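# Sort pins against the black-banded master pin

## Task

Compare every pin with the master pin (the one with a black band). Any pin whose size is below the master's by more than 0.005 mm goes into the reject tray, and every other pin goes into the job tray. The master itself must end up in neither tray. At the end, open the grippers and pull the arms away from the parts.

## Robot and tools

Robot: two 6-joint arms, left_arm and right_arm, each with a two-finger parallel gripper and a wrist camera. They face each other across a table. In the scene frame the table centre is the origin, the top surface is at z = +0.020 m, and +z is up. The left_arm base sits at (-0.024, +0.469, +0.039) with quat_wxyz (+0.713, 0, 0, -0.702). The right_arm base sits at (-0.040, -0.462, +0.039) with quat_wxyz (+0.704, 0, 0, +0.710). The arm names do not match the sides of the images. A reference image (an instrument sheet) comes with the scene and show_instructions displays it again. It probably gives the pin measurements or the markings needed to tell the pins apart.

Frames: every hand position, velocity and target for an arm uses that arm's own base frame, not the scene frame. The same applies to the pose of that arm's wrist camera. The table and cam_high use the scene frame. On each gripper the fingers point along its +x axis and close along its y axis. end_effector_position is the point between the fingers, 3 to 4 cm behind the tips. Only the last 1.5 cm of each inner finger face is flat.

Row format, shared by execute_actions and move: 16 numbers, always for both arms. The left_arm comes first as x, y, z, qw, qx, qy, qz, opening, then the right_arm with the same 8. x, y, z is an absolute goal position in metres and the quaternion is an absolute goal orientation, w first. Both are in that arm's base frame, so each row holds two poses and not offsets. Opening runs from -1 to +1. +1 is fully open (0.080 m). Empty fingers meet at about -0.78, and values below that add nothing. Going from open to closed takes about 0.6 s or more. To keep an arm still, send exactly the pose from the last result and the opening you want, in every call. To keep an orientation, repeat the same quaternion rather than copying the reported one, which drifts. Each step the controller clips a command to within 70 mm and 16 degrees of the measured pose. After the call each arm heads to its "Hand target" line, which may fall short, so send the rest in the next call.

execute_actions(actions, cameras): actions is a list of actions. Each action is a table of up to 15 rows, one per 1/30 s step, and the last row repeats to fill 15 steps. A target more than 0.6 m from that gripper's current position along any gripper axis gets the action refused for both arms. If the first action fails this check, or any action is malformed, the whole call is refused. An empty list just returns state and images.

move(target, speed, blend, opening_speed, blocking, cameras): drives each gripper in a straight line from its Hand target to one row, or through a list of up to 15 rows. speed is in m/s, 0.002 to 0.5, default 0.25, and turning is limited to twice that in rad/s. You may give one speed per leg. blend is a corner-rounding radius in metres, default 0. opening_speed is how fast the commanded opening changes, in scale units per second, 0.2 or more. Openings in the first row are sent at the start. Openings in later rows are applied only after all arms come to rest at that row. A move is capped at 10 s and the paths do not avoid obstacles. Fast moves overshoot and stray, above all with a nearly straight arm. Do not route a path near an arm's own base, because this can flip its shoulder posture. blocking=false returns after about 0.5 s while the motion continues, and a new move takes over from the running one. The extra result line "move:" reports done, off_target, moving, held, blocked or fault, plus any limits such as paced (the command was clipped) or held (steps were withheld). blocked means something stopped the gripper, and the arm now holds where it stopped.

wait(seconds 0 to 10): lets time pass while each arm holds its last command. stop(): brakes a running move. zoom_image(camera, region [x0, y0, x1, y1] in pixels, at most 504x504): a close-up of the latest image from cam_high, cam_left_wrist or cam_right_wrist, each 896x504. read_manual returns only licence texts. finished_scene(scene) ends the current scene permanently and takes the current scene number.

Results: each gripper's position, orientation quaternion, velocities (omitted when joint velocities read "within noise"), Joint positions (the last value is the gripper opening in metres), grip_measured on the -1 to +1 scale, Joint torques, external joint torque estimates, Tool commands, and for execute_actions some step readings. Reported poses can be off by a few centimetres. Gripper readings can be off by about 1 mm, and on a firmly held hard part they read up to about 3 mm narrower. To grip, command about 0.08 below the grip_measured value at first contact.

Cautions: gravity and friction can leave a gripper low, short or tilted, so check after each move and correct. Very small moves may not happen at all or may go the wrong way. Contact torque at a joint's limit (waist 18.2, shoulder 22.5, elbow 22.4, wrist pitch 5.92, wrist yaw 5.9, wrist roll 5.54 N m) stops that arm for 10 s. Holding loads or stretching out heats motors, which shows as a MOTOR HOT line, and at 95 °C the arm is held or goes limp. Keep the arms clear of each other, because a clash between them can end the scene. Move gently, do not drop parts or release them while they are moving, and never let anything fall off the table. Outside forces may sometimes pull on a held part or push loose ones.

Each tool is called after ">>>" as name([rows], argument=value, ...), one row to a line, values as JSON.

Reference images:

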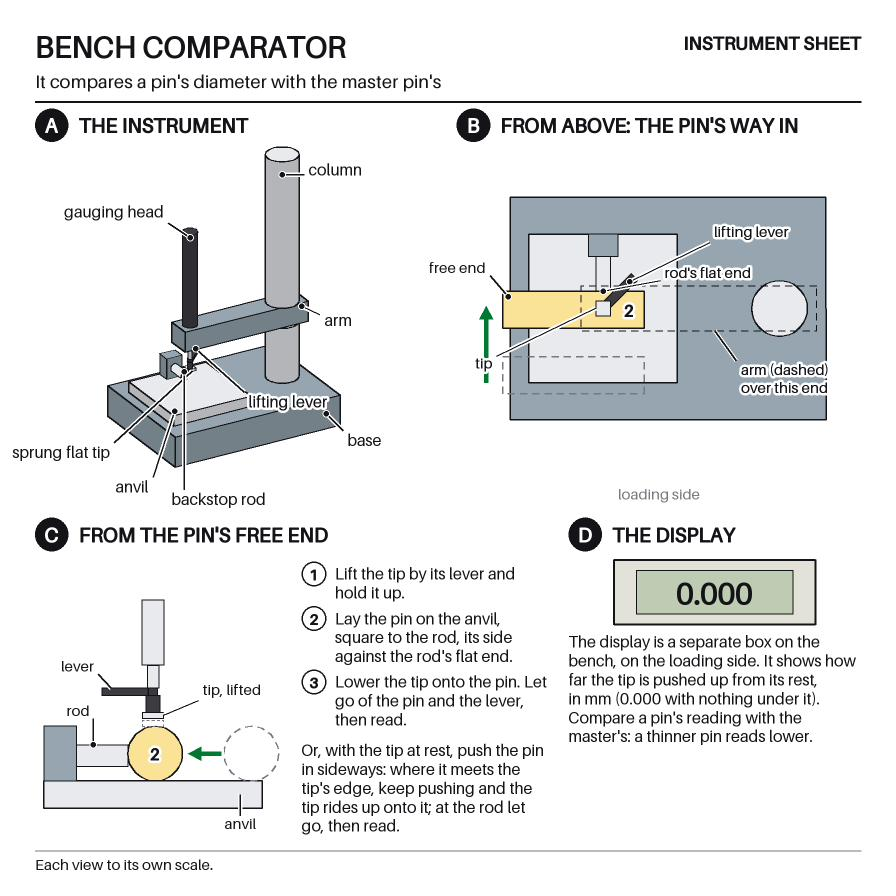

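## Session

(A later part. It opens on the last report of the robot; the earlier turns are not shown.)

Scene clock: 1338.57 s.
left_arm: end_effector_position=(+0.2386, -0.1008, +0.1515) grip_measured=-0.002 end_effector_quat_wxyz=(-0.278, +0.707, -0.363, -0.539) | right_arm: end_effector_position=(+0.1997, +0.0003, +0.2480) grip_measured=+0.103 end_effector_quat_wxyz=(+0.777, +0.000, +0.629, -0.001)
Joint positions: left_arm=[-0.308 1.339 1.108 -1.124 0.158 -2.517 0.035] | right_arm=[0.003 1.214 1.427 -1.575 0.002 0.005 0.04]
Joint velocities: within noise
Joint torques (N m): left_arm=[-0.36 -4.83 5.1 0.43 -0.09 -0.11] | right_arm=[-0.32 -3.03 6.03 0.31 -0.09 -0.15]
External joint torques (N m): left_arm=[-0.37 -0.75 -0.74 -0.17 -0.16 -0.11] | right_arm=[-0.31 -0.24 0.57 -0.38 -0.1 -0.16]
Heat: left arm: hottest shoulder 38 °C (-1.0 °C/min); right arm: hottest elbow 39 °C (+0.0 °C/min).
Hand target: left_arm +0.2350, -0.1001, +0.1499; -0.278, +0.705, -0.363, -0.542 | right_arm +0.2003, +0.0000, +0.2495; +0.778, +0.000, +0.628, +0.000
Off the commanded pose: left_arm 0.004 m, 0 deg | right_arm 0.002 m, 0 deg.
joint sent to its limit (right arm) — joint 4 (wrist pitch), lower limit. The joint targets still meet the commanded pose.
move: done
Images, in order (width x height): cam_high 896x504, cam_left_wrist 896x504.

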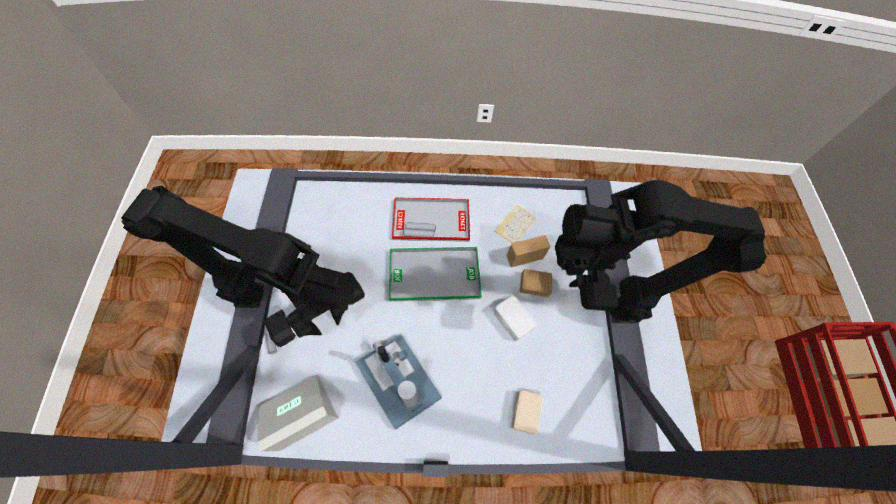

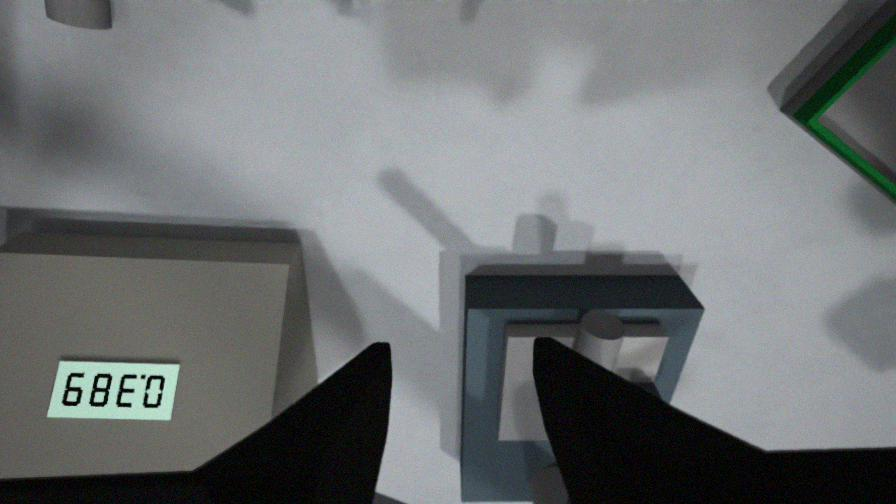

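>>> move([
  [0.335,-0.110,0.12,0.2783,-0.7056,0.3627,0.5415,0.0,0.2003,0,0.2495,0.778,0,0.628,0,0.1],
  [0.338,-0.1195,0.0615,0.2783,-0.7056,0.3627,0.5415,0.0,0.2003,0,0.2495,0.778,0,0.628,0,0.1],
  [0.338,-0.1195,0.0615,0.2783,-0.7056,0.3627,0.5415,-0.48,0.2003,0,0.2495,0.778,0,0.628,0,0.1],
  [0.302,-0.146,0.065,0.2783,-0.7056,0.3627,0.5415,-0.48,0.2003,0,0.2495,0.778,0,0.628,0,0.1],
  [0.26,-0.08,0.14,0.2783,-0.7056,0.3627,0.5415,-0.48,0.2003,0,0.2495,0.778,0,0.628,0,0.1],
  [0.27,0.02,0.14,0.2588,-0.7092,0.3373,0.5442,-0.48,0.2003,0,0.2495,0.778,0,0.628,0,0.1],
  [0.39,0.065,0.085,0,-0.7934,0,0.6088,-0.48,0.2003,0,0.2495,0.778,0,0.628,0,0.1],
], speed=[0.2,0.1,0.1,0.1,0.2,0.2,0.2], blend=[0.015,0,0,0.01,0.03,0.03,0], opening_speed=1.5, cameras=["cam_left_wrist","cam_high"])

Scene clock: 1361.07 s.
left_arm: end_effector_position=(+0.3833, +0.0646, +0.0811) grip_measured=-0.393 end_effector_quat_wxyz=(+0.002, +0.788, -0.002, -0.615) | right_arm: end_effector_position=(+0.1997, +0.0003, +0.2480) grip_measured=+0.103 end_effector_quat_wxyz=(+0.777, +0.000, +0.629, -0.001)
Joint positions: left_arm=[0.186 1.851 1.353 -0.833 0.05 -2.962 0.017] | right_arm=[0.003 1.214 1.427 -1.575 0.002 0.005 0.04]
Joint velocities: within noise
Joint torques (N m): left_arm=[-0.32 -6.35 8.98 0.83 -0.11 -0.11] | right_arm=[-0.29 -2.98 6.05 0.32 -0.09 -0.14]
External joint torques (N m): left_arm=[-0.33 1.46 3.27 0.21 -0.13 -0.11] | right_arm=[-0.29 -0.23 0.62 -0.37 -0.09 -0.14]
Heat: left arm: hottest shoulder 37 °C (-3.0 °C/min); right arm: hottest elbow 39 °C (+0.0 °C/min).
Hand target: left_arm +0.3898, +0.0649, +0.0850; +0.000, +0.793, +0.000, -0.609 | right_arm +0.2003, +0.0000, +0.2495; +0.778, +0.000, +0.628, +0.000
Off the commanded pose: left_arm 0.008 m, 1 deg | right_arm 0.002 m, 0 deg.
joint sent to its limit (right arm) — joint 4 (wrist pitch), lower limit. The joint targets still meet the commanded pose.
move: done
Images, in order (width x height): cam_high 896x504, cam_left_wrist 896x504.

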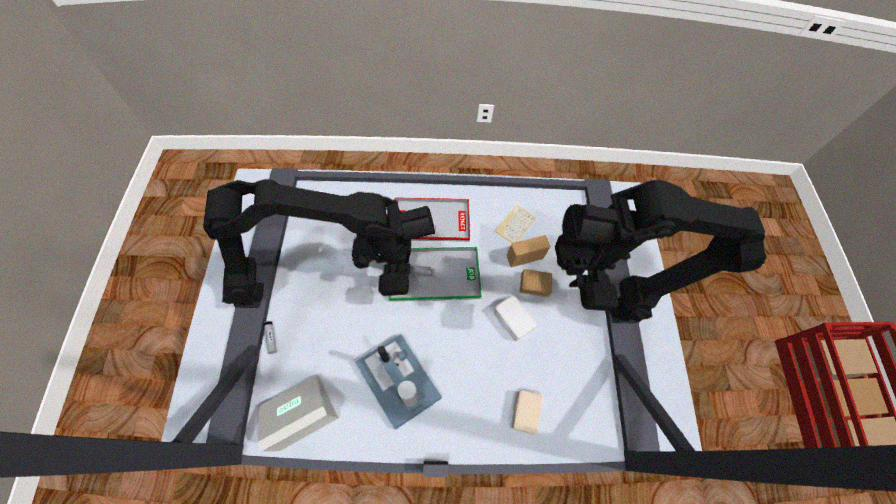

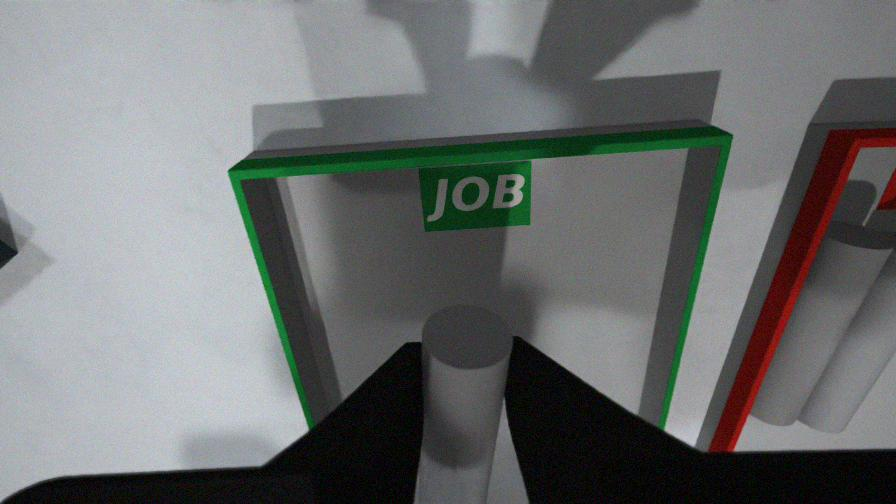

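>>> move([
  [0.402,0.065,0.050,0,-0.7934,0,0.6088,-0.48,0.2003,0,0.2495,0.778,0,0.628,0,0.1],
  [0.402,0.065,0.0265,0,-0.7934,0,0.6088,-0.48,0.2003,0,0.2495,0.778,0,0.628,0,0.1],
], speed=[0.1,0.05], cameras=["cam_left_wrist"])

Scene clock: 1374.50 s.
left_arm: end_effector_position=(+0.4049, +0.0664, +0.0336) grip_measured=-0.393 end_effector_quat_wxyz=(-0.001, +0.799, +0.000, -0.602) | right_arm: end_effector_position=(+0.1997, +0.0003, +0.2480) grip_measured=+0.103 end_effector_quat_wxyz=(+0.777, +0.000, +0.629, -0.001)
Joint positions: left_arm=[0.18 1.964 1.299 -0.631 0.048 -2.968 0.017] | right_arm=[0.003 1.214 1.427 -1.575 0.002 0.005 0.04]
Joint velocities: within noise
Joint torques (N m): left_arm=[-0.33 -6.44 4.87 0.94 -0.11 -0.1] | right_arm=[-0.34 -2.98 6.06 0.3 -0.1 -0.14]
External joint torques (N m): left_arm=[-0.33 1.87 -0.59 0.28 -0.14 -0.1] | right_arm=[-0.33 -0.21 0.63 -0.38 -0.1 -0.14]
Heat: left arm: hottest shoulder 37 °C (-3.0 °C/min); right arm: hottest elbow 39 °C (+0.0 °C/min).
Hand target: left_arm +0.4020, +0.0650, +0.0266; +0.000, +0.793, +0.000, -0.609 | right_arm +0.2003, +0.0000, +0.2495; +0.778, +0.000, +0.628, +0.000
Off the commanded pose: left_arm 0.008 m, 1 deg | right_arm 0.002 m, 0 deg.
joint sent to its limit (right arm) — joint 4 (wrist pitch), lower limit. The joint targets still meet the commanded pose.
move: done
Images, in order (width x height): cam_left_wrist 896x504.

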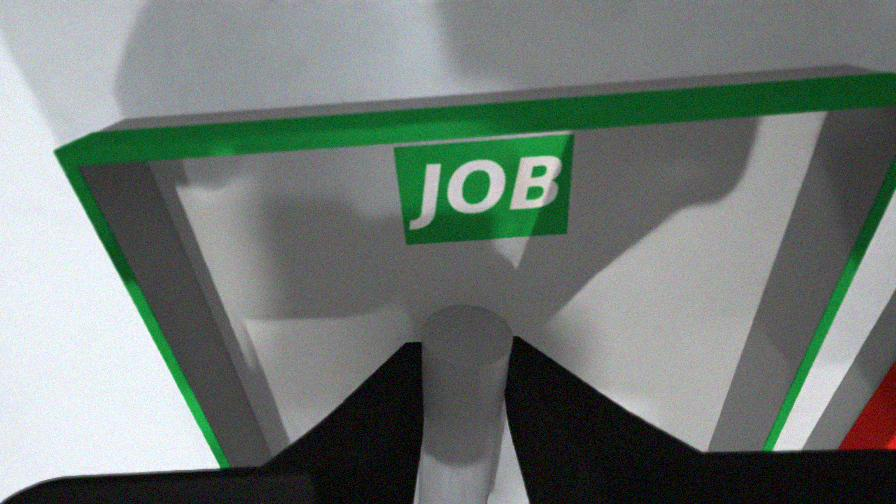

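>>> move([
  [0.402,0.065,0.0225,0,-0.7934,0,0.6088,-0.48,0.2003,0,0.2495,0.778,0,0.628,0,0.1],
], speed=0.03, cameras=["cam_left_wrist"])

Scene clock: 1386.07 s.
left_arm: end_effector_position=(+0.4057, +0.0665, +0.0324) grip_measured=-0.393 end_effector_quat_wxyz=(-0.001, +0.800, +0.001, -0.599) | right_arm: end_effector_position=(+0.1997, +0.0003, +0.2480) grip_measured=+0.103 end_effector_quat_wxyz=(+0.777, +0.000, +0.629, -0.001)
Joint positions: left_arm=[0.18 1.965 1.294 -0.618 0.048 -2.968 0.017] | right_arm=[0.003 1.214 1.427 -1.575 0.002 0.005 0.04]
Joint velocities: within noise
Joint torques (N m): left_arm=[-0.27 -5.84 4.58 1.03 -0.11 -0.13] | right_arm=[-0.32 -3.02 6.04 0.31 -0.1 -0.15]
External joint torques (N m): left_arm=[-0.27 2.61 -0.96 0.34 -0.13 -0.13] | right_arm=[-0.34 -0.27 0.61 -0.38 -0.09 -0.15]
Heat: left arm: hottest shoulder 37 °C (-2.0 °C/min); right arm: hottest elbow 39 °C (+0.0 °C/min).
Hand target: left_arm +0.4018, +0.0649, +0.0227; +0.000, +0.793, +0.000, -0.609 | right_arm +0.2003, +0.0000, +0.2495; +0.778, +0.000, +0.628, +0.000
Off the commanded pose: left_arm 0.011 m, 1 deg | right_arm 0.002 m, 0 deg.
joint sent to its limit (right arm) — joint 4 (wrist pitch), lower limit. The joint targets still meet the commanded pose.
move: off_target (left_arm)
Images, in order (width x height): cam_left_wrist 896x504.

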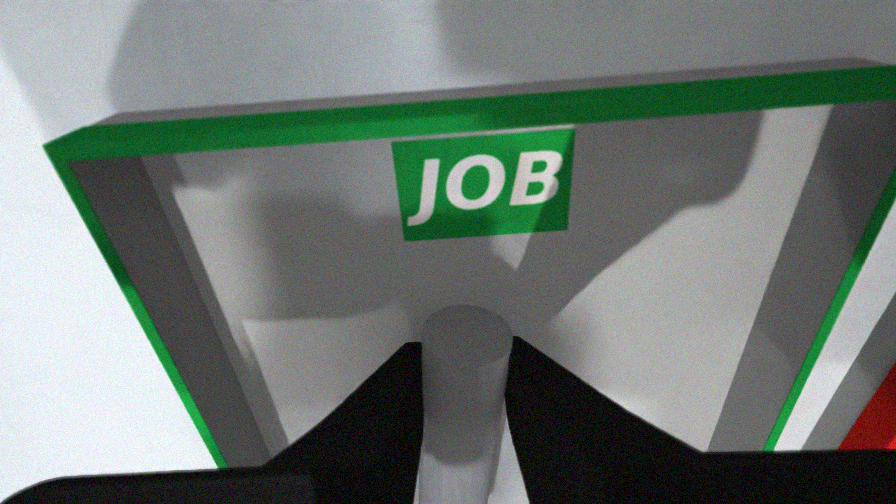

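Contact. Ease slightly and release.

>>> move([
  [0.4035,0.0655,0.0265,0,-0.7934,0,0.6088,-0.48,0.2003,0,0.2495,0.778,0,0.628,0,0.1],
  [0.4035,0.0655,0.0265,0,-0.7934,0,0.6088,-0.1,0.2003,0,0.2495,0.778,0,0.628,0,0.1],
  [0.395,0.065,0.11,0,-0.7934,0,0.6088,-0.1,0.2003,0,0.2495,0.778,0,0.628,0,0.1],
], speed=[0.03,0.1,0.12], opening_speed=0.8, cameras=["cam_left_wrist"])

>>> move([
  [0.27,0.03,0.15,0.2588,-0.7092,0.3373,0.5442,-0.1,0.2003,0,0.2495,0.778,0,0.628,0,0.1],
  [0.22,0.05,0.19,0.2588,-0.7092,0.3373,0.5442,-0.1,0.2003,0,0.2495,0.778,0,0.628,0,0.1],
], speed=0.2, blend=[0.03,0], cameras=["cam_left_wrist","cam_high"])

>>> zoom_image(camera="cam_high", region=[240, 170, 500, 440])

Scene clock: 1404.30 s.
left_arm: end_effector_position=(+0.3921, +0.0633, +0.1019) grip_measured=-0.102 end_effector_quat_wxyz=(+0.001, +0.787, -0.002, -0.617) | right_arm: end_effector_position=(+0.1997, +0.0003, +0.2480) grip_measured=+0.103 end_effector_quat_wxyz=(+0.777, +0.000, +0.629, -0.001)
Joint positions: left_arm=[0.178 1.869 1.462 -0.928 0.047 -2.968 0.03] | right_arm=[0.003 1.214 1.427 -1.575 0.002 0.005 0.04]
Joint velocities: within noise
Joint torques (N m): left_arm=[0.15 -8.46 8.19 0.45 -0.06 -0.01] | right_arm=[-0.26 -3 6.09 0.31 -0.1 -0.15]
External joint torques (N m): left_arm=[0.2 -0.49 2.4 -0.16 -0.09 -0.01] | right_arm=[-0.26 -0.19 0.61 -0.38 -0.09 -0.15]
Heat: left arm: hottest shoulder 36 °C (-2.0 °C/min); right arm: hottest elbow 39 °C (+0.0 °C/min).
Hand target: left_arm +0.3949, +0.0650, +0.1100; +0.000, +0.793, +0.000, -0.609 | right_arm +0.2003, +0.0000, +0.2495; +0.778, +0.000, +0.628, +0.000
Off the commanded pose: left_arm 0.009 m, 1 deg | right_arm 0.002 m, 0 deg.
joint sent to its limit (right arm) — joint 4 (wrist pitch), lower limit. The joint targets still meet the commanded pose.
move: off_target (left_arm)
Images, in order (width x height): cam_left_wrist 896x504.

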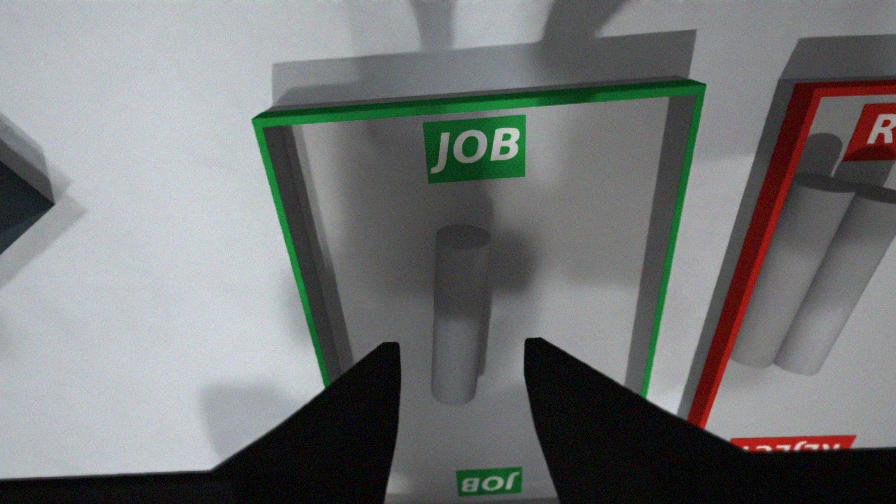

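Scene clock: 1407.47 s.
left_arm: end_effector_position=(+0.2187, +0.0492, +0.1847) grip_measured=-0.102 end_effector_quat_wxyz=(-0.257, +0.712, -0.345, -0.556) | right_arm: end_effector_position=(+0.1997, +0.0003, +0.2480) grip_measured=+0.103 end_effector_quat_wxyz=(+0.777, +0.000, +0.629, -0.001)
Joint positions: left_arm=[0.386 1.338 1.248 -1.422 0.247 -1.877 0.03] | right_arm=[0.003 1.214 1.427 -1.575 0.002 0.005 0.04]
Joint velocities: within noise
Joint torques (N m): left_arm=[0.25 -4.35 8 0.19 0.2 0.07] | right_arm=[-0.31 -3.01 6.09 0.3 -0.09 -0.14]
External joint torques (N m): left_arm=[0.24 -0.55 2.49 -0.16 0.1 0.07] | right_arm=[-0.32 -0.23 0.67 -0.37 -0.08 -0.14]
Heat: left arm: hottest shoulder 37 °C (-1.0 °C/min); right arm: hottest elbow 39 °C (+0.0 °C/min).
Hand target: left_arm +0.2199, +0.0499, +0.1900; -0.262, +0.716, -0.341, -0.550 | right_arm +0.2003, +0.0000, +0.2495; +0.778, +0.000, +0.628, +0.000
Off the commanded pose: left_arm 0.006 m, 1 deg | right_arm 0.002 m, 0 deg.
joint sent to its limit (right arm) — joint 4 (wrist pitch), lower limit. The joint targets still meet the commanded pose.
move: done
Images, in order (width x height): cam_high 896x504, cam_left_wrist 896x504.

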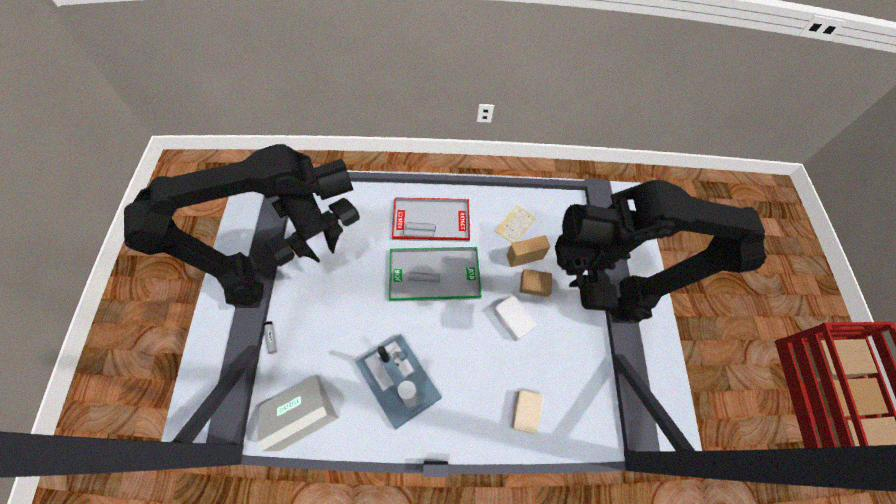

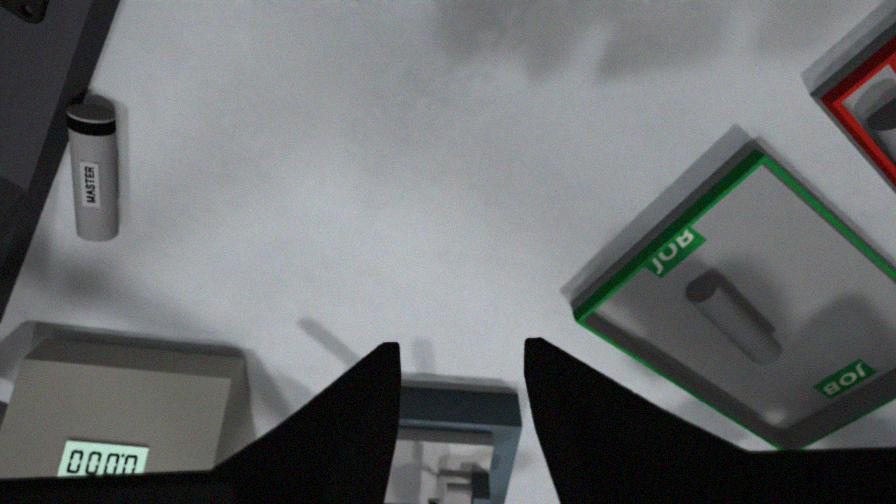

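Scaled by 1.867 from the camera's 896x504 image, which has a finer 1280x720 frame.

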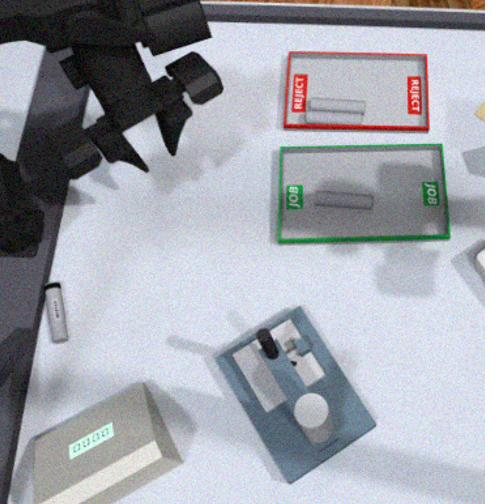

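>>> finished_scene(scene=2)

The scene is finished: the task was done.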